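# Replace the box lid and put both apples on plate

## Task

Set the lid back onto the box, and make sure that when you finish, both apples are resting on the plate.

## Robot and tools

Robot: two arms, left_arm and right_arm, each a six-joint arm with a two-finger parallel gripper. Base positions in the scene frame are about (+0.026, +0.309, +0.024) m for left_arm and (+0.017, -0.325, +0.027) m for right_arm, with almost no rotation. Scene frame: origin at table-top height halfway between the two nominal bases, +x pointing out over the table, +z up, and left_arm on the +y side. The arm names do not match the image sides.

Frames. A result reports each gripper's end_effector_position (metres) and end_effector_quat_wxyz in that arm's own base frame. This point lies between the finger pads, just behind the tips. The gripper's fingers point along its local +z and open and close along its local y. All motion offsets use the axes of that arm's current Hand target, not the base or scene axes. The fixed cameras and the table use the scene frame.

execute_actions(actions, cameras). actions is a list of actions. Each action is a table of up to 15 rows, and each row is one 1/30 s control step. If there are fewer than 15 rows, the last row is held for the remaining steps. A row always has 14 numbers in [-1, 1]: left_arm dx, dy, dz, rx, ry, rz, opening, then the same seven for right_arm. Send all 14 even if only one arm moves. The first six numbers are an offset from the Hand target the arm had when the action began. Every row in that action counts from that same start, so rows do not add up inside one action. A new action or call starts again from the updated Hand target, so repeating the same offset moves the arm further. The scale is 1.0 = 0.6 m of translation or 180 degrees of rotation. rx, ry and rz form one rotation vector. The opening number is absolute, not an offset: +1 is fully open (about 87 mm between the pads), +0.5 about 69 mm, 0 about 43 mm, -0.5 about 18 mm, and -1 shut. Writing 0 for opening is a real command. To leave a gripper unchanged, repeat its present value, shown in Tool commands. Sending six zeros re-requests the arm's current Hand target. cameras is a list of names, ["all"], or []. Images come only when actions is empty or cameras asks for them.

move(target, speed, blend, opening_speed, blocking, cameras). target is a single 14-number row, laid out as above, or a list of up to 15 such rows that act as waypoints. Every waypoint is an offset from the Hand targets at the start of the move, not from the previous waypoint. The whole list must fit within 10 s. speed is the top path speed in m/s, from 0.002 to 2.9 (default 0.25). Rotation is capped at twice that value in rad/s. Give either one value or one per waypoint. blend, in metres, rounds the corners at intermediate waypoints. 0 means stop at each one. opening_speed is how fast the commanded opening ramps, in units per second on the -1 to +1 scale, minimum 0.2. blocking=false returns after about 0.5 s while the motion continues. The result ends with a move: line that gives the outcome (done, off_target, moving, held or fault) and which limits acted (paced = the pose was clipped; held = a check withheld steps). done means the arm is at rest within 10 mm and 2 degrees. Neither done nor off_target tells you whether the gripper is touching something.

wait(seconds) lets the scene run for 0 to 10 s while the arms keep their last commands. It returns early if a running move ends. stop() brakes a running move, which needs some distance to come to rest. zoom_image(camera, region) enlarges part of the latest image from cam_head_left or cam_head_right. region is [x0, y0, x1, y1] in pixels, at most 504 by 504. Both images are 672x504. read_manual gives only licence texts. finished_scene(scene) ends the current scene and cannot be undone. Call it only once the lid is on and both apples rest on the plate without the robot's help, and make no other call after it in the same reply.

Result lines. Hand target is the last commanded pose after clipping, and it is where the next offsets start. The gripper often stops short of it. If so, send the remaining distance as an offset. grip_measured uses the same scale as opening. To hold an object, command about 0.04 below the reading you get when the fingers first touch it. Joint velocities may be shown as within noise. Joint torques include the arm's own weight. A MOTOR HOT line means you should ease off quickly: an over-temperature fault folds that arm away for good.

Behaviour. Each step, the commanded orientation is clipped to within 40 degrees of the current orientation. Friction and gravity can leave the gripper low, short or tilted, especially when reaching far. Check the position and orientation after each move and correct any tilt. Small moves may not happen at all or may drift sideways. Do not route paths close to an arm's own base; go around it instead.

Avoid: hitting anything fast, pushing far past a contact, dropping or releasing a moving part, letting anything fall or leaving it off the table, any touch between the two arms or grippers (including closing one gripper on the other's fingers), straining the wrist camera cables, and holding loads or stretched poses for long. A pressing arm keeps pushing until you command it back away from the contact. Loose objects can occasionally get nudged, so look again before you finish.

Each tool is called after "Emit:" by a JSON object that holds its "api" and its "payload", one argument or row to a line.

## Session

Emit:
{"api": "execute_actions", "payload": {
  "actions": []
}}

Emit:
{"api": "zoom_image", "payload": {
  "camera": "cam_head_left",
  "region": [100, 220, 520, 420]
}}

Emit:
{"api": "zoom_image", "payload": {
  "camera": "cam_head_right",
  "region": [100, 220, 520, 420]
}}

Scene clock: 0.00 s.
left_arm: end_effector_position=(+0.2365, +0.0059, +0.2093) grip_measured=+0.977 end_effector_quat_wxyz=(+0.467, +0.162, +0.868, -0.052) | right_arm: end_effector_position=(+0.2084, +0.0631, +0.1288) grip_measured=+0.992 end_effector_quat_wxyz=(+0.460, -0.146, +0.853, +0.200)
Joint positions: left_arm=[0.315 0.778 0.903 -0.814 0.496 0.446 0.988] | right_arm=[-0.168 0.568 0.492 -0.587 -0.63 -0.191 0.996]
Joint velocities: within noise
Joint torques (N m): no reading
Heat: left arm: 37 °C; right arm: 35 °C.
Hand target: left_arm +0.2390, +0.0066, +0.2161; +0.476, +0.164, +0.863, -0.048 | right_arm +0.2102, +0.0628, +0.1331; +0.465, -0.147, +0.850, +0.198
Tool commands: left_gripper/opening=+1.0 right_gripper/opening=+1.0

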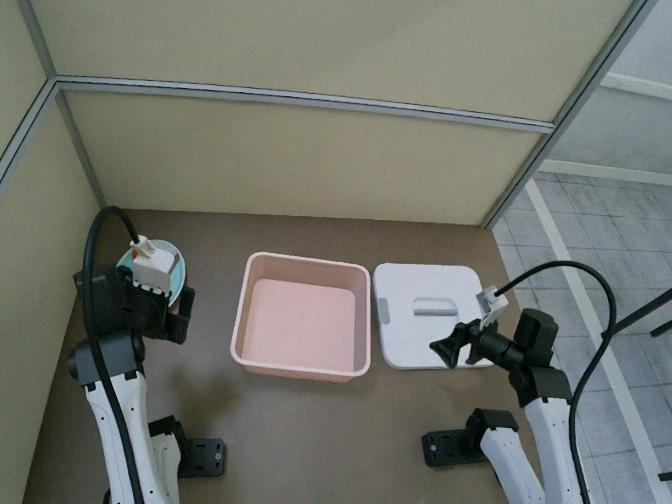

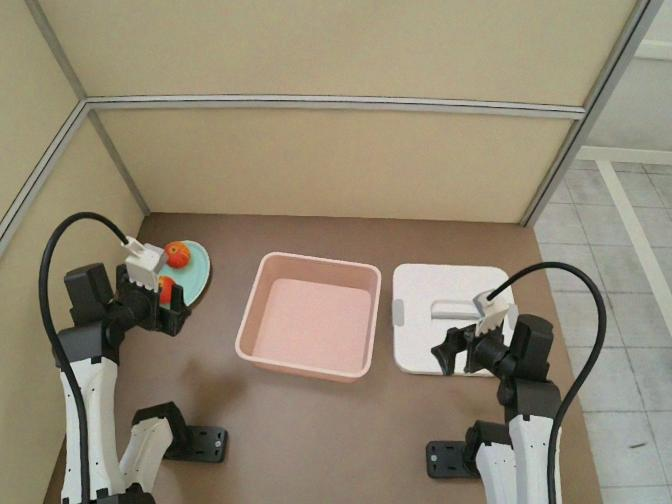

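Scaled by 1.200 from the camera's 672x504 image, which has a finer 960x720 frame.

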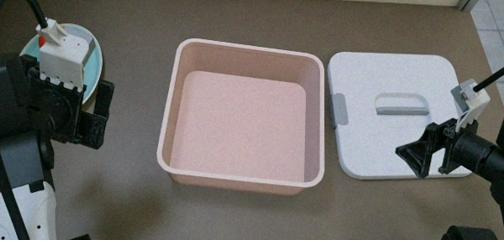

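Scaled by 1.200 from the camera's 672x504 image, which has a finer 960x720 frame.

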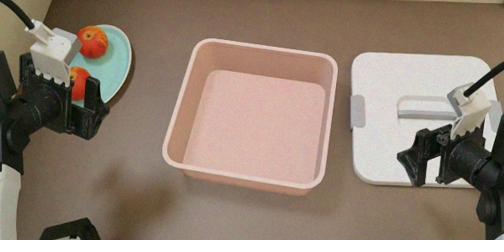

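Emit:
{"api": "zoom_image", "payload": {
  "camera": "cam_head_left",
  "region": [220, 240, 380, 390]
}}

Emit:
{"api": "zoom_image", "payload": {
  "camera": "cam_head_left",
  "region": [365, 250, 500, 385]
}}

Scaled by 3.150 from the camera's 672x504 image, which has a finer 960x720 frame.

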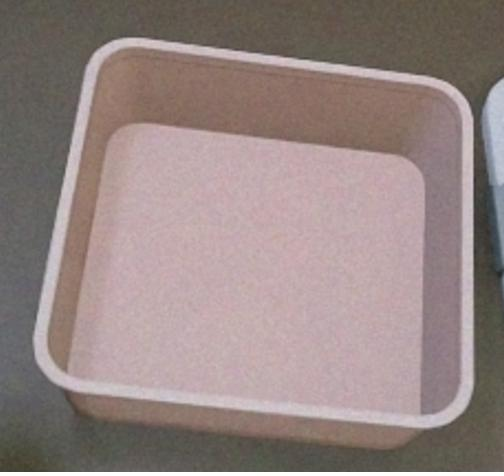

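Scaled by 3.733 from the camera's 672x504 image, which has a finer 960x720 frame.

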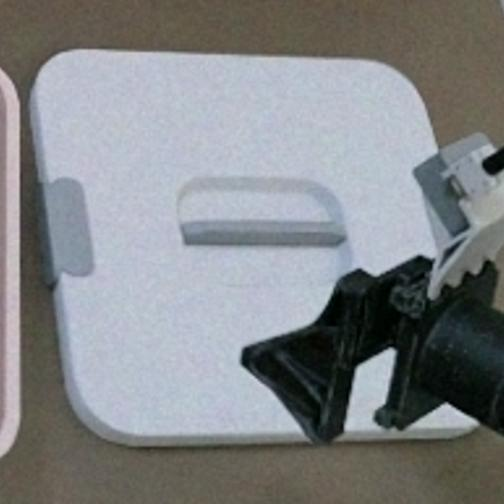

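Emit:
{"api": "move", "payload": {
  "target": [
    [-0.14,0.012,-0.09,0,0,0,1,-0.033,-0.192,0.144,-0.118,0.335,-0.327,0.3],
    [-0.14,0.012,-0.09,0,0,0,1,0.059,-0.214,0.197,-0.118,0.335,-0.327,0.3]
  ],
  "speed": [0.3,0.12],
  "blend": [0.01,0],
  "cameras": ["all"]
}}

Emit:
{"api": "zoom_image", "payload": {
  "camera": "cam_head_left",
  "region": [390, 240, 490, 340]
}}

Emit:
{"api": "zoom_image", "payload": {
  "camera": "cam_head_right",
  "region": [410, 240, 510, 340]
}}

Scene clock: 38.93 s.
left_arm: end_effector_position=(+0.2383, +0.0065, +0.3100) grip_measured=+0.977 end_effector_quat_wxyz=(+0.472, +0.163, +0.865, -0.050) | right_arm: end_effector_position=(+0.3324, +0.0031, +0.0224) grip_measured=+0.300 end_effector_quat_wxyz=(-0.001, -0.671, +0.742, +0.001)
Joint positions: left_arm=[0.315 0.965 1.397 -1.107 0.496 0.446 0.988] | right_arm=[0.131 1.899 1.288 -0.963 -0.002 -1.34 0.65]
Joint torques (N m): left_arm=[-0.14 -0.03 7.68 1.73 0.13 -0.01] | right_arm=[0.39 -7.39 4.14 0.4 0.04 -0.27]
Heat: left arm: 40 °C; right arm: 39 °C.
Hand target: left_arm +0.2394, +0.0063, +0.3162; +0.476, +0.164, +0.863, -0.048 | right_arm +0.3340, +0.0038, +0.0196; -0.001, -0.676, +0.737, +0.000
Off the commanded pose: left_arm 0.006 m, 1 deg | right_arm 0.003 m, 1 deg.
move: done

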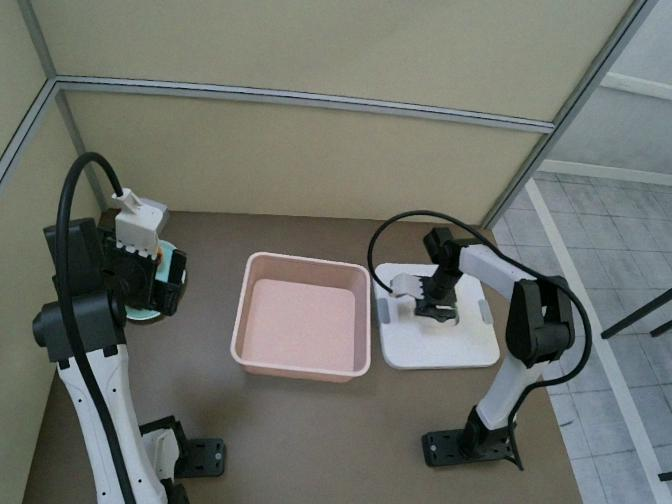

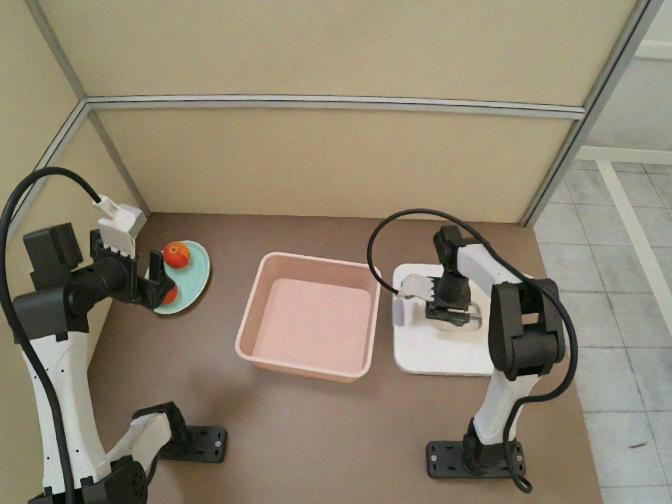

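Scaled by 5.040 from the camera's 672x504 image, which has a finer 960x720 frame.

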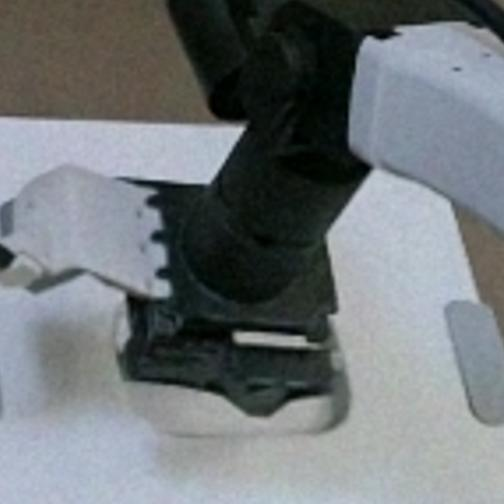

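Scaled by 5.040 from the camera's 672x504 image, which has a finer 960x720 frame.

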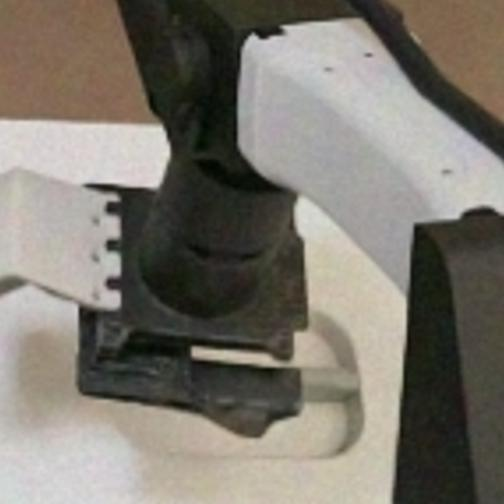

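Emit:
{"api": "move", "payload": {
  "target": [
    [0,0,0,0,0,0,1,-0.0066,0,0.034,0,0,0,0.3],
    [0,0,0,0,0,0,1,-0.0066,0,0.034,0,0,0,-0.9],
    [0,0,0,0,0,0,1,-0.0066,0,-0.247,0,0,0,-0.9],
    [0,0,0,0,0,0,1,-0.602,0.076,-0.247,0,0,0.025,-0.9],
    [0,0,0,0,0,0,1,-0.602,0.076,-0.175,0,0,0.025,-0.9]
  ],
  "speed": [0.08,0.1,0.16,0.22,0.1],
  "blend": [0,0,0.03,0.01,0],
  "opening_speed": 1.5,
  "cameras": ["all"]
}}

Emit:
{"api": "zoom_image", "payload": {
  "camera": "cam_head_left",
  "region": [215, 220, 395, 400]
}}

Emit:
{"api": "zoom_image", "payload": {
  "camera": "cam_head_right",
  "region": [215, 220, 395, 400]
}}

Scene clock: 53.37 s.
left_arm: end_effector_position=(+0.2383, +0.0065, +0.3100) grip_measured=+0.977 end_effector_quat_wxyz=(+0.472, +0.163, +0.865, -0.050) | right_arm: end_effector_position=(+0.3166, +0.3665, +0.1188) grip_measured=-0.702 end_effector_quat_wxyz=(+0.105, -0.654, +0.749, +0.015)
Joint positions: left_arm=[0.315 0.965 1.397 -1.107 0.496 0.446 0.988] | right_arm=[0.905 2.548 2.754 -1.565 0.009 -0.531 0.149]
Joint torques (N m): left_arm=[-0.28 -0.09 7.5 1.68 0.14 -0.05] | right_arm=[-0.39 -12.14 6.11 0.71 0.09 -0.07]
Heat: left arm: 41 °C; right arm: 38 °C.
Hand target: left_arm +0.2394, +0.0063, +0.3162; +0.476, +0.164, +0.863, -0.048 | right_arm +0.3200, +0.3677, +0.1241; -0.001, -0.646, +0.763, +0.000
Off the commanded pose: left_arm 0.006 m, 1 deg | right_arm 0.006 m, 12 deg.
joint sent to its limit (right arm) — joint 4 (wrist pitch), lower limit. The joint targets are off in orientation, not in position.
move: off_target (right_arm)

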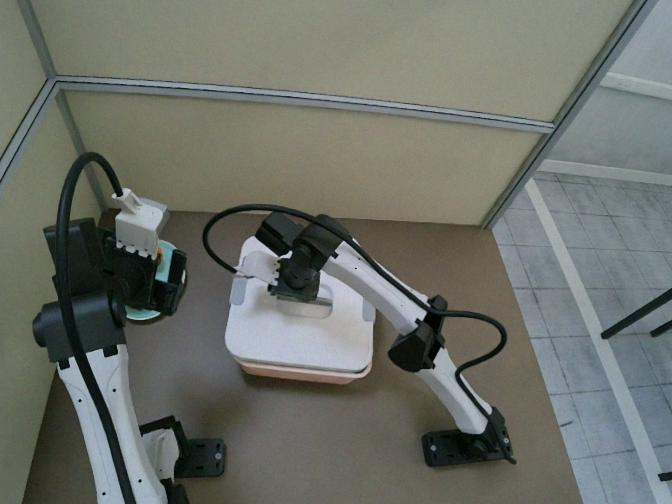

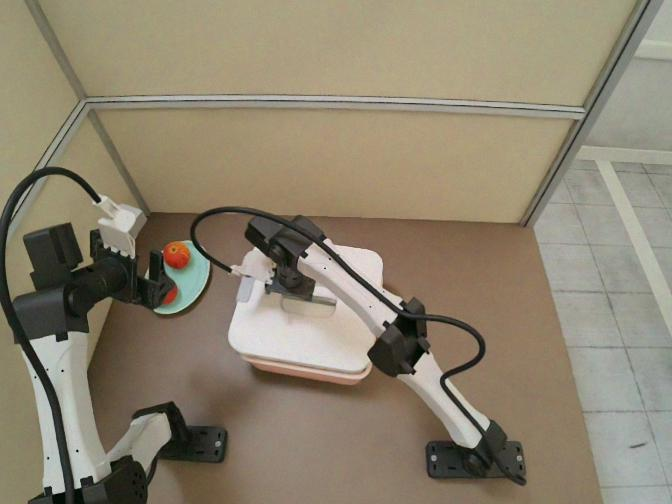

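Scaled by 2.800 from the camera's 672x504 image, which has a finer 960x720 frame.

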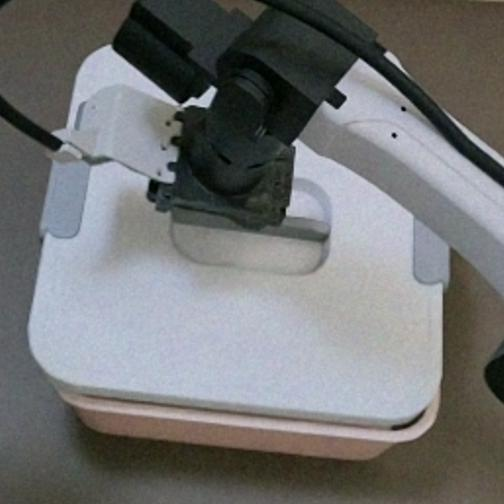

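Scaled by 2.800 from the camera's 672x504 image, which has a finer 960x720 frame.

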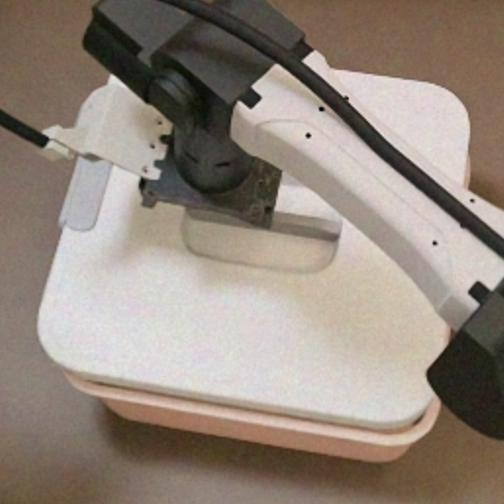

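Emit:
{"api": "move", "payload": {
  "target": [
    [0,0,0,0,0,0,1,0.0126,0.0046,0,0,0,0.014,-0.9],
    [0,0,0,0,0,0,1,0.0126,0.0046,0.042,0,0,0.014,-0.9]
  ],
  "speed": [0.1,0.07],
  "blend": [0.003,0],
  "cameras": ["all"]
}}

Emit:
{"api": "zoom_image", "payload": {
  "camera": "cam_head_left",
  "region": [215, 220, 395, 400]
}}

Emit:
{"api": "zoom_image", "payload": {
  "camera": "cam_head_right",
  "region": [215, 220, 395, 400]
}}

Scene clock: 66.70 s.
left_arm: end_effector_position=(+0.2383, +0.0065, +0.3100) grip_measured=+0.977 end_effector_quat_wxyz=(+0.472, +0.163, +0.865, -0.050) | right_arm: end_effector_position=(+0.3146, +0.3611, +0.1068) grip_measured=-0.702 end_effector_quat_wxyz=(+0.085, -0.638, +0.765, +0.013)
Joint positions: left_arm=[0.315 0.965 1.397 -1.107 0.496 0.446 0.988] | right_arm=[0.898 2.56 2.728 -1.568 0.009 -0.492 0.149]
Joint torques (N m): left_arm=[-0.25 -0.06 7.65 1.69 0.12 0] | right_arm=[-0.36 -10.77 4.38 0.74 0.06 0.01]
Heat: left arm: 42 °C; right arm: 42 °C.
Hand target: left_arm +0.2394, +0.0063, +0.3162; +0.476, +0.164, +0.863, -0.048 | right_arm +0.3159, +0.3607, +0.0989; -0.001, -0.629, +0.777, +0.000
Off the commanded pose: left_arm 0.006 m, 1 deg | right_arm 0.008 m, 10 deg.
joint read past its limit (right arm) — joint 4 (wrist pitch), lower limit.
joint sent to its limit (right arm) — joint 4 (wrist pitch), lower limit. The joint targets are off in orientation, not in position.
move: off_target (right_arm)

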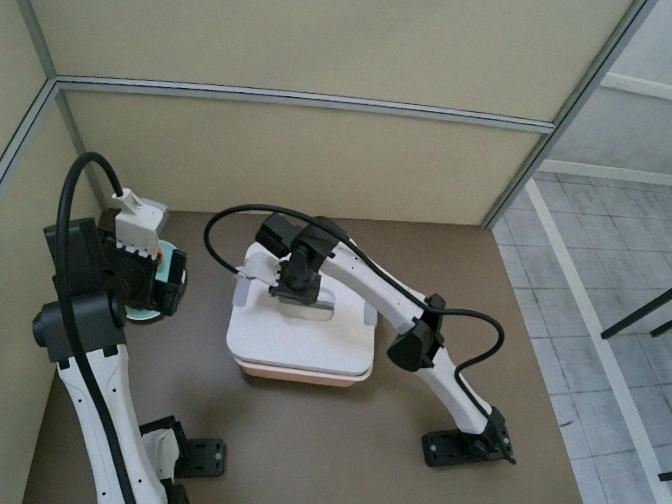

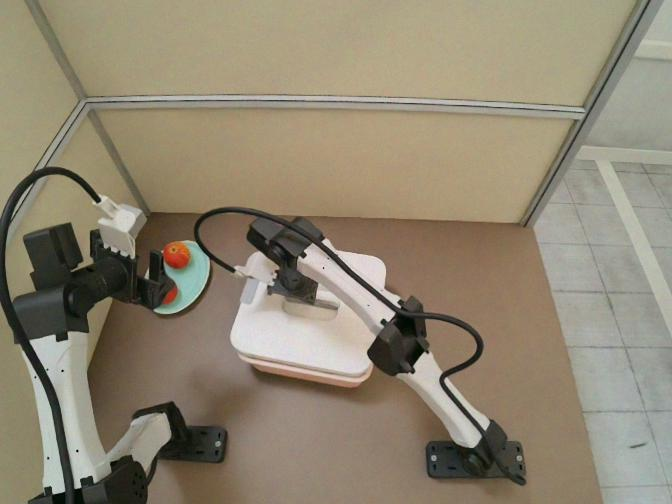

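Scaled by 2.800 from the camera's 672x504 image, which has a finer 960x720 frame.

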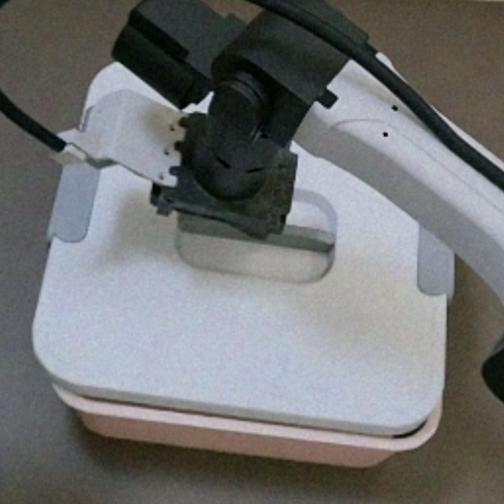

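Scaled by 2.800 from the camera's 672x504 image, which has a finer 960x720 frame.

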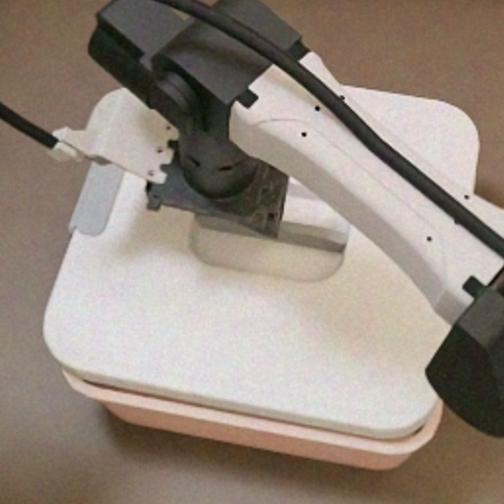

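Emit:
{"api": "move", "payload": {
  "target": [
    [0,0,0,0,0,0,1,0,0,-0.03,0,0,0,-0.9],
    [0,0,0,0,0,0,1,0.0168,0.0152,-0.03,0,0,0,-0.9],
    [0,0,0,0,0,0,1,0.0168,0.0152,0.02,0,0,0,-0.9]
  ],
  "speed": [0.1,0.1,0.07],
  "blend": [0.004,0.004,0],
  "cameras": ["all"]
}}

Emit:
{"api": "zoom_image", "payload": {
  "camera": "cam_head_left",
  "region": [215, 220, 395, 400]
}}

Emit:
{"api": "zoom_image", "payload": {
  "camera": "cam_head_right",
  "region": [215, 220, 395, 400]
}}

Scene clock: 81.07 s.
left_arm: end_effector_position=(+0.2383, +0.0065, +0.3100) grip_measured=+0.977 end_effector_quat_wxyz=(+0.472, +0.163, +0.865, -0.050) | right_arm: end_effector_position=(+0.3103, +0.3562, +0.1062) grip_measured=-0.702 end_effector_quat_wxyz=(+0.076, -0.635, +0.769, +0.012)
Joint positions: left_arm=[0.315 0.965 1.397 -1.107 0.496 0.446 0.988] | right_arm=[0.898 2.528 2.664 -1.554 0.009 -0.482 0.149]
Joint torques (N m): left_arm=[-0.29 -0.1 7.68 1.71 0.17 0.03] | right_arm=[0.34 -9.44 3 0.53 0 0.02]
Heat: left arm: 42 °C; right arm: 44 °C.
Hand target: left_arm +0.2394, +0.0063, +0.3162; +0.476, +0.164, +0.863, -0.048 | right_arm +0.3050, +0.3528, +0.0869; -0.001, -0.629, +0.777, +0.000
Off the commanded pose: left_arm 0.006 m, 1 deg | right_arm 0.020 m, 9 deg.
joint sent to its limit (right arm) — joint 4 (wrist pitch), lower limit. The joint targets are off in orientation, not in position.
move: off_target (right_arm)

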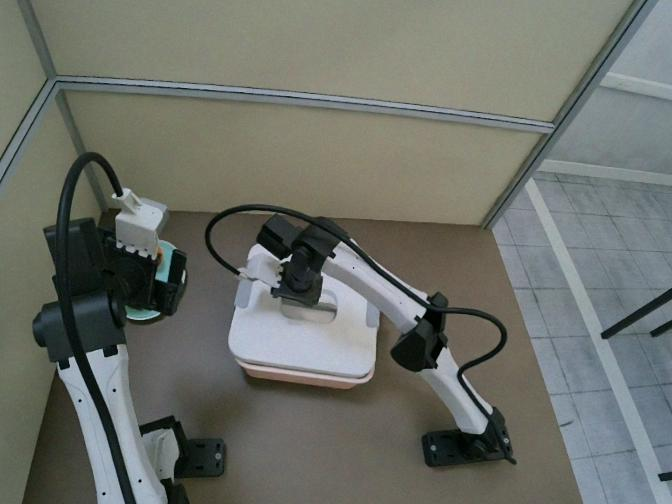

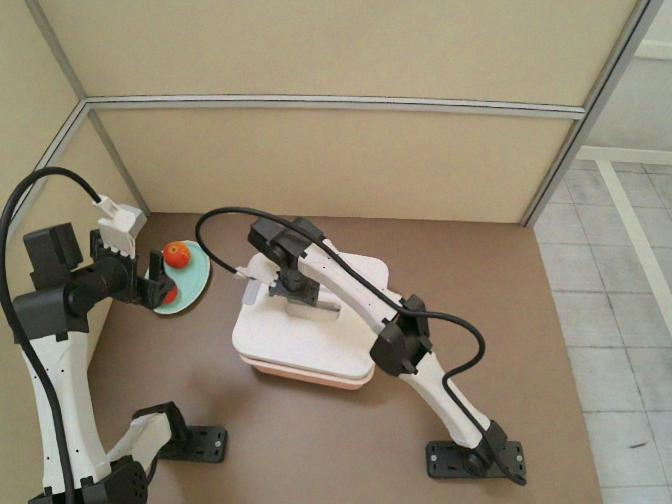

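Scaled by 2.800 from the camera's 672x504 image, which has a finer 960x720 frame.

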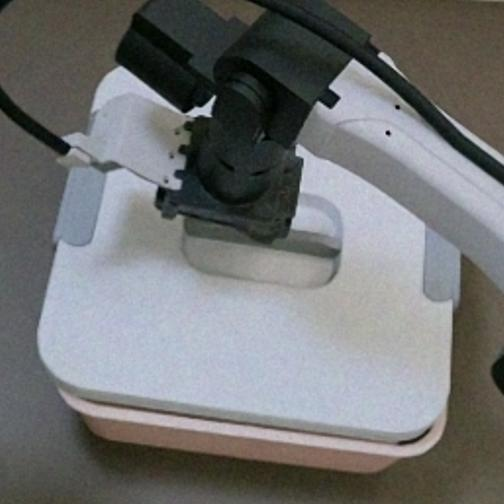

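Scaled by 2.800 from the camera's 672x504 image, which has a finer 960x720 frame.

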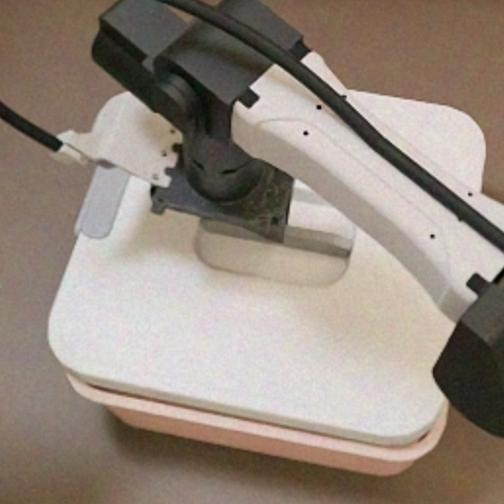

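Emit:
{"api": "move", "payload": {
  "target": [
    [0,0,0,0,0,0,1,-0.014,-0.01,-0.115,0,0,0,-0.9],
    [0,0,0,0,0,0,1,0.0085,0.0,-0.115,0,0,0,-0.9],
    [0,0,0,0,0,0,1,0.0085,0,-0.04,0,0,0,-0.9]
  ],
  "speed": [0.1,0.1,0.1],
  "blend": [0.004,0.003,0],
  "cameras": ["all"]
}}

Emit:
{"api": "zoom_image", "payload": {
  "camera": "cam_head_left",
  "region": [215, 220, 395, 400]
}}

Emit:
{"api": "zoom_image", "payload": {
  "camera": "cam_head_right",
  "region": [215, 220, 395, 400]
}}

Scene clock: 88.30 s.
left_arm: end_effector_position=(+0.2383, +0.0065, +0.3100) grip_measured=+0.977 end_effector_quat_wxyz=(+0.472, +0.163, +0.865, -0.050) | right_arm: end_effector_position=(+0.3032, +0.3479, +0.1104) grip_measured=-0.702 end_effector_quat_wxyz=(+0.063, -0.634, +0.771, +0.010)
Joint positions: left_arm=[0.315 0.965 1.397 -1.107 0.496 0.446 0.988] | right_arm=[0.898 2.492 2.614 -1.566 0.007 -0.479 0.149]
Joint torques (N m): left_arm=[-0.28 -0.17 7.49 1.68 0.14 -0.01] | right_arm=[-0.29 -12 4.44 0.58 -0.03 -0.11]
Heat: left arm: 42 °C; right arm: 47 °C.
Hand target: left_arm +0.2394, +0.0063, +0.3162; +0.476, +0.164, +0.863, -0.048 | right_arm +0.3039, +0.3478, +0.1109; -0.001, -0.629, +0.777, +0.000
Off the commanded pose: left_arm 0.006 m, 1 deg | right_arm 0.001 m, 7 deg.
joint read past its limit (right arm) — joint 4 (wrist pitch), lower limit.
joint sent to its limit (right arm) — joint 4 (wrist pitch), lower limit. The joint targets are off in orientation, not in position.
move: off_target (right_arm)

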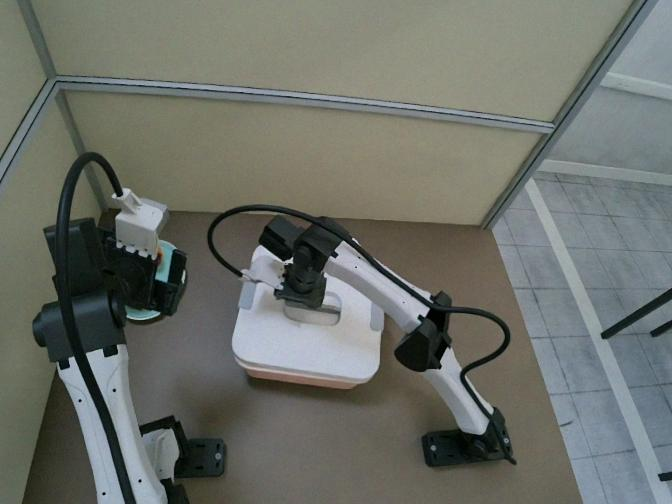

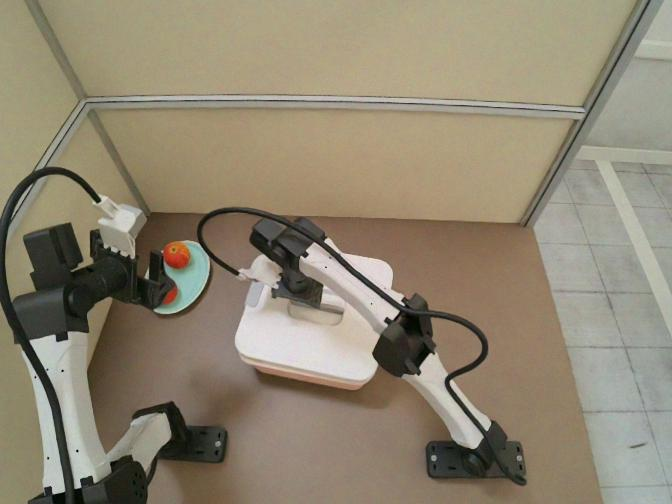

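Scaled by 2.800 from the camera's 672x504 image, which has a finer 960x720 frame.

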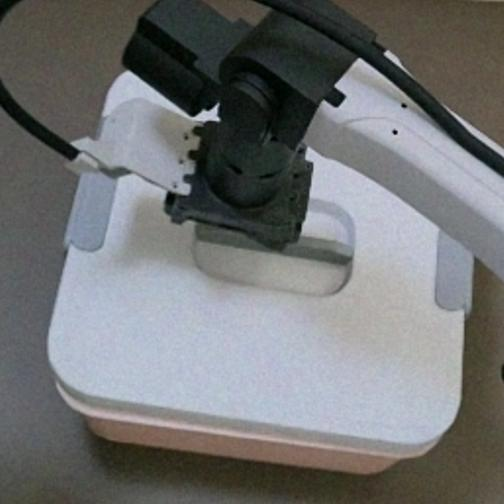

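Scaled by 2.800 from the camera's 672x504 image, which has a finer 960x720 frame.

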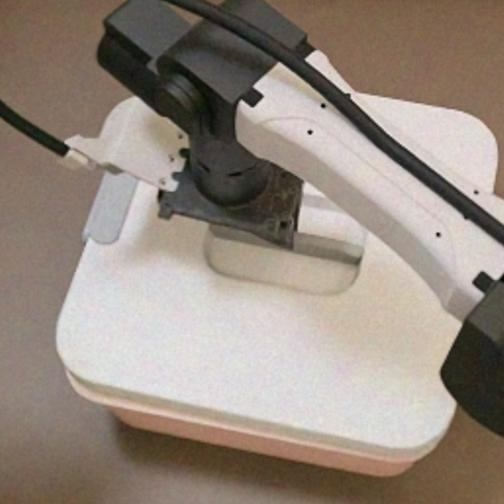

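Emit:
{"api": "move", "payload": {
  "target": [
    [0,0,0,0,0,0,1,0,0.003,0.062,0,0,0,-0.9]
  ],
  "speed": 0.07,
  "cameras": ["all"]
}}

Emit:
{"api": "zoom_image", "payload": {
  "camera": "cam_head_left",
  "region": [215, 220, 395, 400]
}}

Emit:
{"api": "zoom_image", "payload": {
  "camera": "cam_head_right",
  "region": [215, 220, 395, 400]
}}

Scene clock: 93.23 s.
left_arm: end_effector_position=(+0.2383, +0.0065, +0.3100) grip_measured=+0.977 end_effector_quat_wxyz=(+0.472, +0.163, +0.865, -0.050) | right_arm: end_effector_position=(+0.3017, +0.3482, +0.0965) grip_measured=-0.701 end_effector_quat_wxyz=(+0.046, -0.633, +0.773, +0.010)
Joint positions: left_arm=[0.315 0.965 1.397 -1.107 0.496 0.446 0.988] | right_arm=[0.898 2.523 2.614 -1.567 0.001 -0.473 0.149]
Joint torques (N m): left_arm=[-0.23 -0.01 7.57 1.73 0.16 0.02] | right_arm=[-0.02 -7.87 4.7 0.51 0.04 -0.04]
Heat: left arm: 42 °C; right arm: 47 °C.
Hand target: left_arm +0.2394, +0.0063, +0.3162; +0.476, +0.164, +0.863, -0.048 | right_arm +0.3021, +0.3481, +0.0736; -0.001, -0.629, +0.777, +0.000
Off the commanded pose: left_arm 0.006 m, 1 deg | right_arm 0.023 m, 6 deg.
joint read past its limit (right arm) — joint 4 (wrist pitch), lower limit.
joint sent to its limit (right arm) — joint 4 (wrist pitch), lower limit. The joint targets are off in orientation, not in position.
move: off_target (right_arm)

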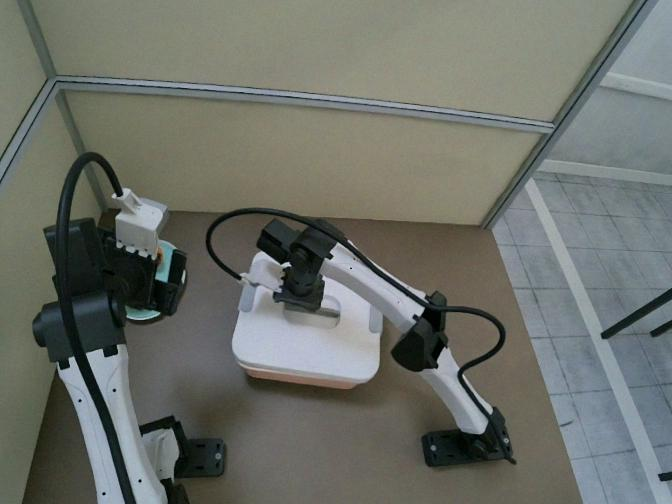

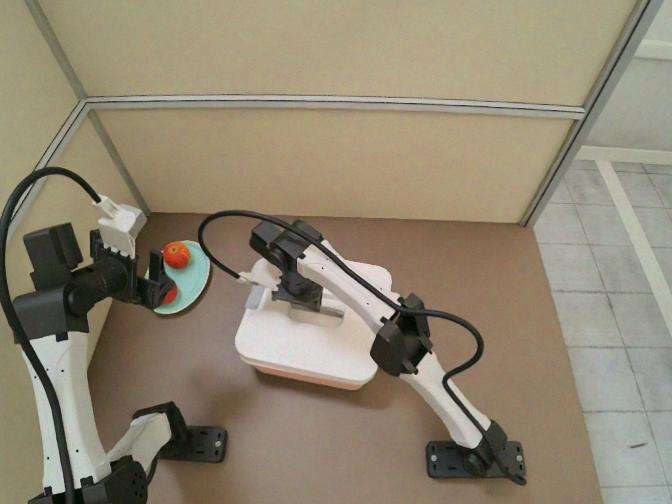

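Scaled by 2.800 from the camera's 672x504 image, which has a finer 960x720 frame.

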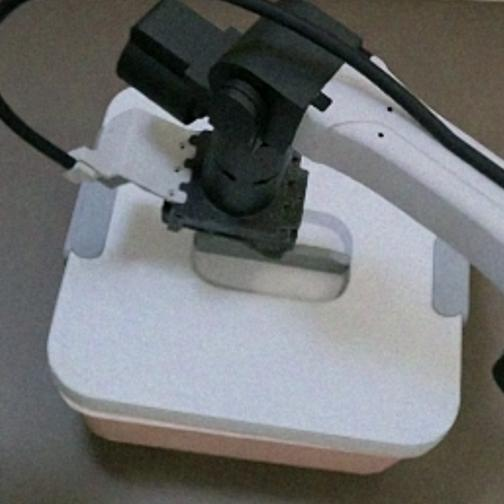

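Scaled by 2.800 from the camera's 672x504 image, which has a finer 960x720 frame.

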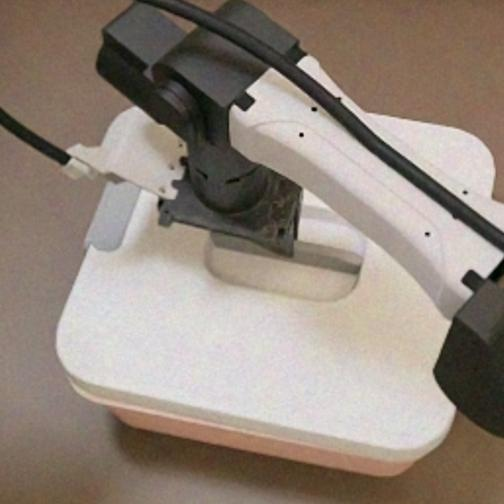

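Emit:
{"api": "move", "payload": {
  "target": [
    [0,0,0,0,0,0,-1,0,0,-0.037,0,0,0,-0.69],
    [0,0,0,0,0,0,-1,0,0,-0.037,0,0,0,0.1],
    [0,0,0,0,0,0,-1,0,0,-0.22,0,0,0,0.1],
    [0,0,0,0,0,0,-1,0.4,0.05,-0.22,0,0,0,0.1]
  ],
  "speed": [0.05,0.05,0.14,0.3],
  "blend": [0,0,0.03,0],
  "opening_speed": 1.5,
  "cameras": ["all"]
}}

Emit:
{"api": "zoom_image", "payload": {
  "camera": "cam_head_left",
  "region": [215, 230, 395, 400]
}}

Emit:
{"api": "zoom_image", "payload": {
  "camera": "cam_head_right",
  "region": [215, 230, 395, 400]
}}

Scene clock: 104.27 s.
left_arm: end_effector_position=(+0.2383, +0.0065, +0.3100) grip_measured=-1.000 end_effector_quat_wxyz=(+0.472, +0.163, +0.865, -0.050) | right_arm: end_effector_position=(+0.2223, +0.1206, +0.2037) grip_measured=+0.100 end_effector_quat_wxyz=(+0.033, -0.626, +0.779, -0.006)
Joint positions: left_arm=[0.315 0.965 1.397 -1.107 0.496 0.446 0] | right_arm=[0.614 1.589 1.659 -1.573 0.008 -0.741 0.55]
Joint torques (N m): left_arm=[-0.2 -0.03 7.61 1.69 0.14 -0.04] | right_arm=[-0.13 -6.69 4.03 0.56 0.06 -0.3]
Heat: left arm: 43 °C; right arm: 50 °C.
Hand target: left_arm +0.2395, +0.0063, +0.3162; +0.476, +0.164, +0.863, -0.048 | right_arm +0.2230, +0.1198, +0.2061; -0.001, -0.629, +0.777, +0.000
Off the commanded pose: left_arm 0.006 m, 1 deg | right_arm 0.003 m, 4 deg.
joint read past its limit (right arm) — joint 4 (wrist pitch), lower limit.
joint sent to its limit (right arm) — joint 4 (wrist pitch), lower limit. The joint targets are off in orientation, not in position.
move: off_target (right_arm); target 2's new opening was sent with right_arm's hand 0.001 m and 6 deg from that target

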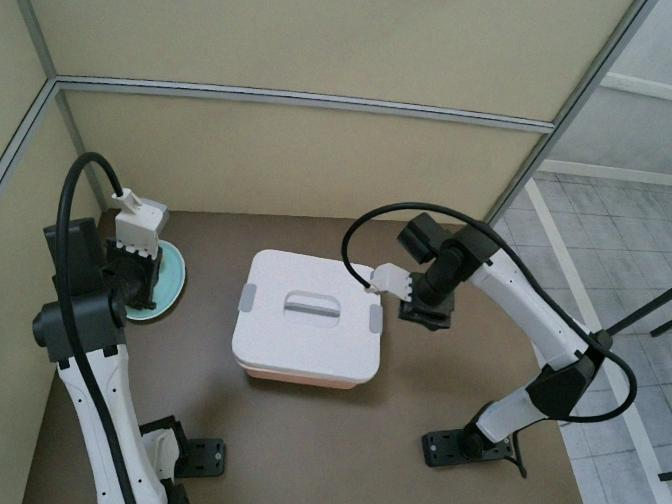

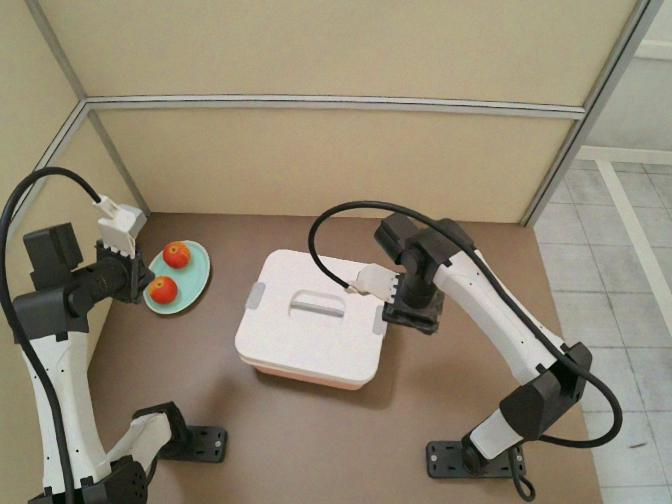

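Scaled by 2.800 from the camera's 672x504 image, which has a finer 960x720 frame.

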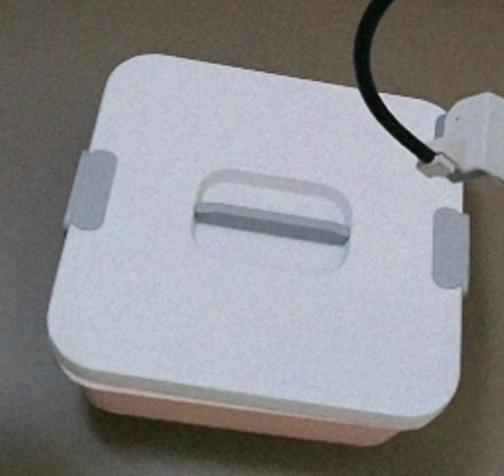

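Scaled by 2.800 from the camera's 672x504 image, which has a finer 960x720 frame.

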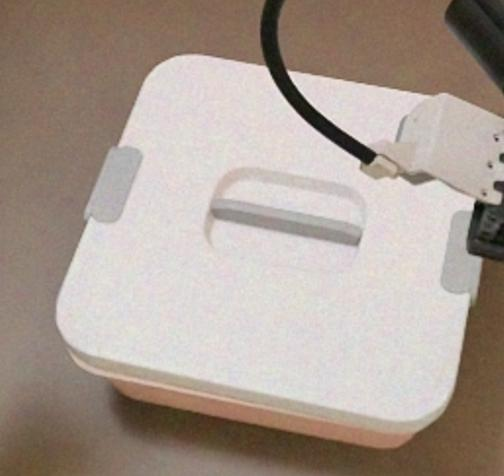

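Emit:
{"api": "move", "payload": {
  "target": [
    [0.177,-0.364,0.152,-0.032,0.318,-0.110,-1,0,0,0,0,0,0,0.1],
    [0.254,-0.371,0.202,-0.032,0.318,-0.110,-1,0,0,0,0,0,0,0.1],
    [0.302,-0.374,0.234,-0.032,0.318,-0.110,-1,0,0,0,0,0,0,0.1],
    [0.177,-0.364,0.152,-0.032,0.318,-0.110,-1,0,0,0,0,0,0,0.1],
    [0,0,0,0,0,0,-1,0,0,0,0,0,0,0.1]
  ],
  "speed": [0.3,0.12,0.04,0.12,0.3],
  "blend": [0.02,0.005,0,0.02,0],
  "cameras": ["all"]
}}

Emit:
{"api": "zoom_image", "payload": {
  "camera": "cam_head_left",
  "region": [215, 230, 395, 400]
}}

Emit:
{"api": "zoom_image", "payload": {
  "camera": "cam_head_right",
  "region": [215, 230, 395, 400]
}}

Scene clock: 124.77 s.
left_arm: end_effector_position=(+0.2348, +0.0062, +0.3134) grip_measured=-1.000 end_effector_quat_wxyz=(+0.468, +0.159, +0.868, -0.046) | right_arm: end_effector_position=(+0.2223, +0.1206, +0.2037) grip_measured=+0.100 end_effector_quat_wxyz=(+0.033, -0.626, +0.779, -0.006)
Joint positions: left_arm=[0.306 0.967 1.42 -1.132 0.477 0.438 0] | right_arm=[0.614 1.589 1.659 -1.573 0.008 -0.741 0.55]
Joint torques (N m): left_arm=[0.51 -0.2 5.38 1.95 0.3 0.09] | right_arm=[-0.12 -6.6 4.14 0.54 0.08 -0.27]
Heat: left arm: 42 °C; right arm: 46 °C.
Hand target: left_arm +0.2395, +0.0063, +0.3162; +0.475, +0.164, +0.863, -0.048 | right_arm +0.2230, +0.1198, +0.2061; -0.001, -0.629, +0.777, +0.000
Off the commanded pose: left_arm 0.005 m, 1 deg | right_arm 0.003 m, 4 deg.
joint read past its limit (right arm) — joint 4 (wrist pitch), lower limit.
joint sent to its limit (right arm) — joint 4 (wrist pitch), lower limit. The joint targets are off in orientation, not in position.
move: off_target (right_arm)

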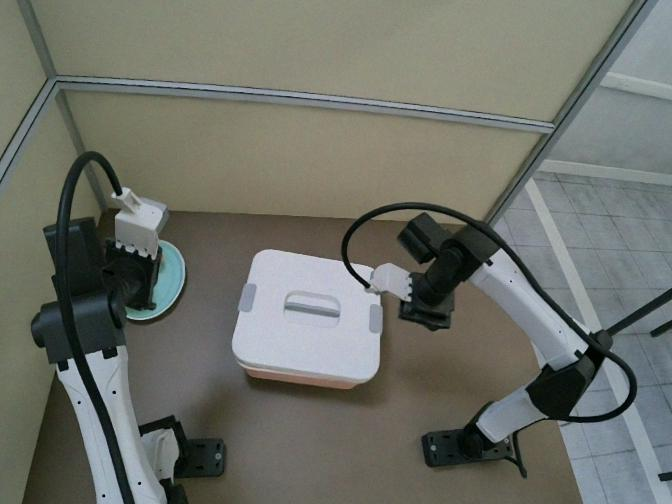

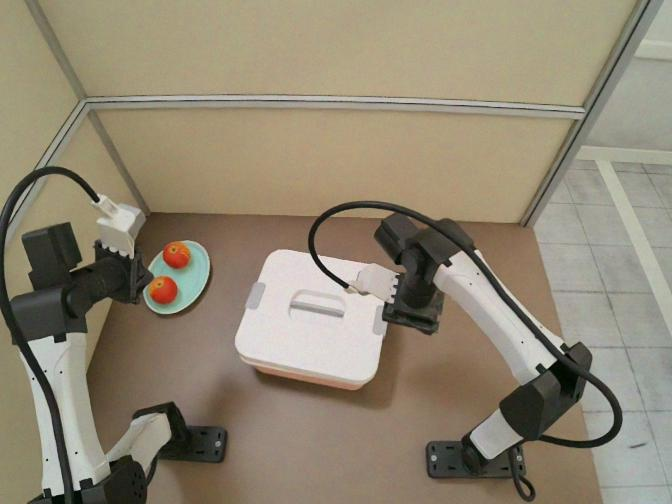

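Scaled by 2.800 from the camera's 672x504 image, which has a finer 960x720 frame.

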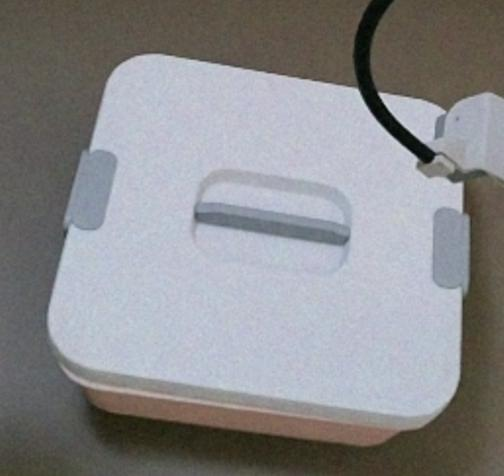

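Scaled by 2.800 from the camera's 672x504 image, which has a finer 960x720 frame.

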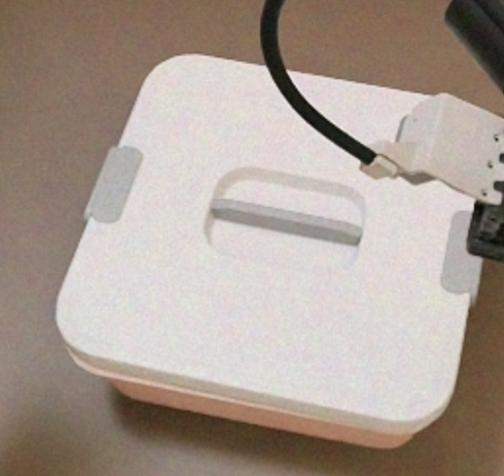

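Emit:
{"api": "move", "payload": {
  "target": [
    [0,0,0,0,0,0,-1,-0.4,-0.05,0,0,0,0,0.1],
    [0,0,0,0,0,0,-1,-0.4,-0.05,0.186,0,0,0,0.1],
    [0,0,0,0,0,0,-1,-0.4,-0.05,0.186,0,0,0,-0.9],
    [0,0,0,0,0,0,-1,-0.4,-0.05,0.085,0,0,0,-0.9],
    [0,0,0,0,0,0,-1,-0.398,-0.042,0.085,0,0,-0.014,-0.9],
    [0,0,0,0,0,0,-1,-0.398,-0.042,0.222,0,0,-0.014,-0.9]
  ],
  "speed": [0.3,0.12,0.1,0.1,0.1,0.07],
  "blend": [0.02,0,0,0.003,0.003,0],
  "opening_speed": 1.5,
  "cameras": ["all"]
}}

Emit:
{"api": "zoom_image", "payload": {
  "camera": "cam_head_left",
  "region": [215, 230, 395, 400]
}}

Emit:
{"api": "zoom_image", "payload": {
  "camera": "cam_head_right",
  "region": [215, 230, 395, 400]
}}

Scene clock: 142.63 s.
left_arm: end_effector_position=(+0.2348, +0.0061, +0.3134) grip_measured=-1.000 end_effector_quat_wxyz=(+0.468, +0.160, +0.868, -0.046) | right_arm: end_effector_position=(+0.2995, +0.3480, +0.0943) grip_measured=-0.693 end_effector_quat_wxyz=(+0.042, -0.644, +0.764, +0.007)
Joint positions: left_arm=[0.306 0.967 1.42 -1.132 0.477 0.438 0] | right_arm=[0.905 2.517 2.591 -1.56 0.003 -0.497 0.153]
Joint torques (N m): left_arm=[0.72 -0.17 5.29 1.98 0.34 0.11] | right_arm=[0.44 -7.97 4.6 0.47 0.04 -0.19]
Heat: left arm: 41 °C; right arm: 47 °C.
Hand target: left_arm +0.2395, +0.0064, +0.3162; +0.475, +0.164, +0.863, -0.048 | right_arm +0.2972, +0.3479, +0.0724; -0.001, -0.646, +0.763, +0.000
Off the commanded pose: left_arm 0.005 m, 1 deg | right_arm 0.022 m, 5 deg.
joint sent to its limit (right arm) — joint 4 (wrist pitch), lower limit. The joint targets still meet the commanded pose.
move: off_target (right_arm); target 3's new opening was sent with right_arm's hand 0.002 m and 6 deg from that target

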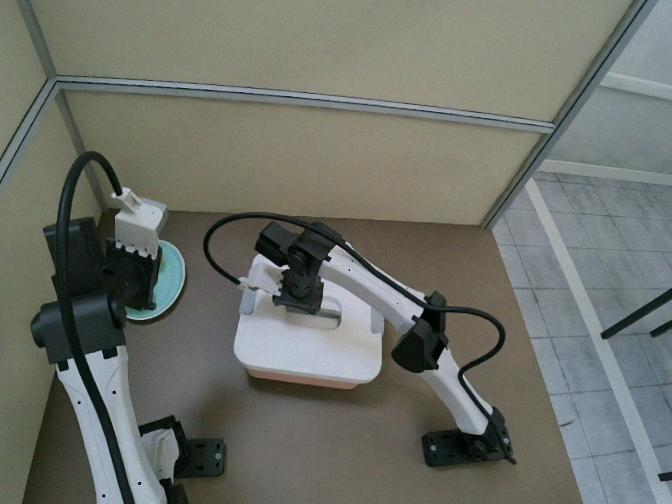

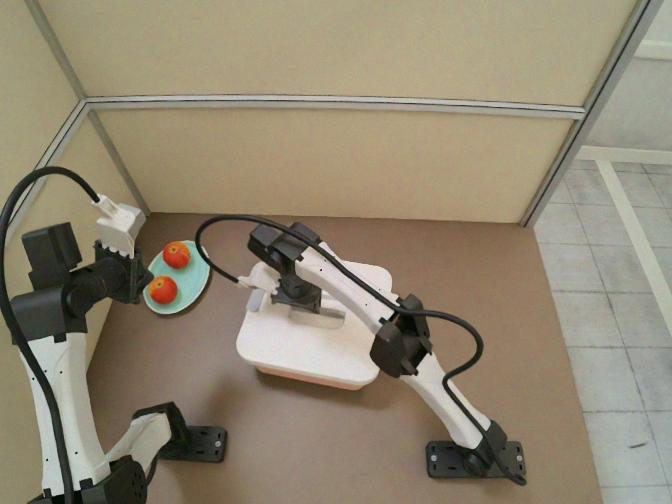

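Scaled by 2.800 from the camera's 672x504 image, which has a finer 960x720 frame.

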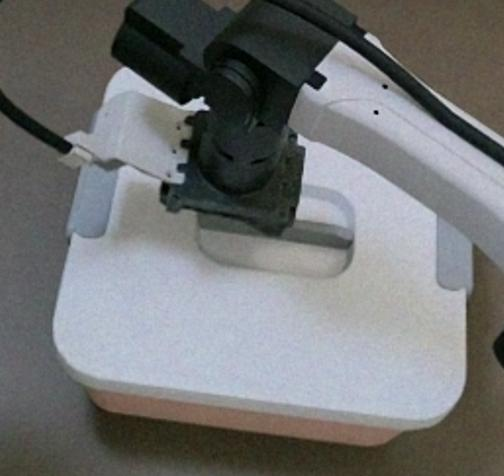

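Scaled by 2.800 from the camera's 672x504 image, which has a finer 960x720 frame.

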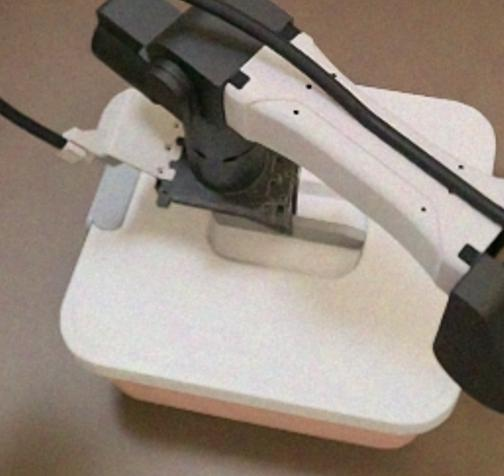

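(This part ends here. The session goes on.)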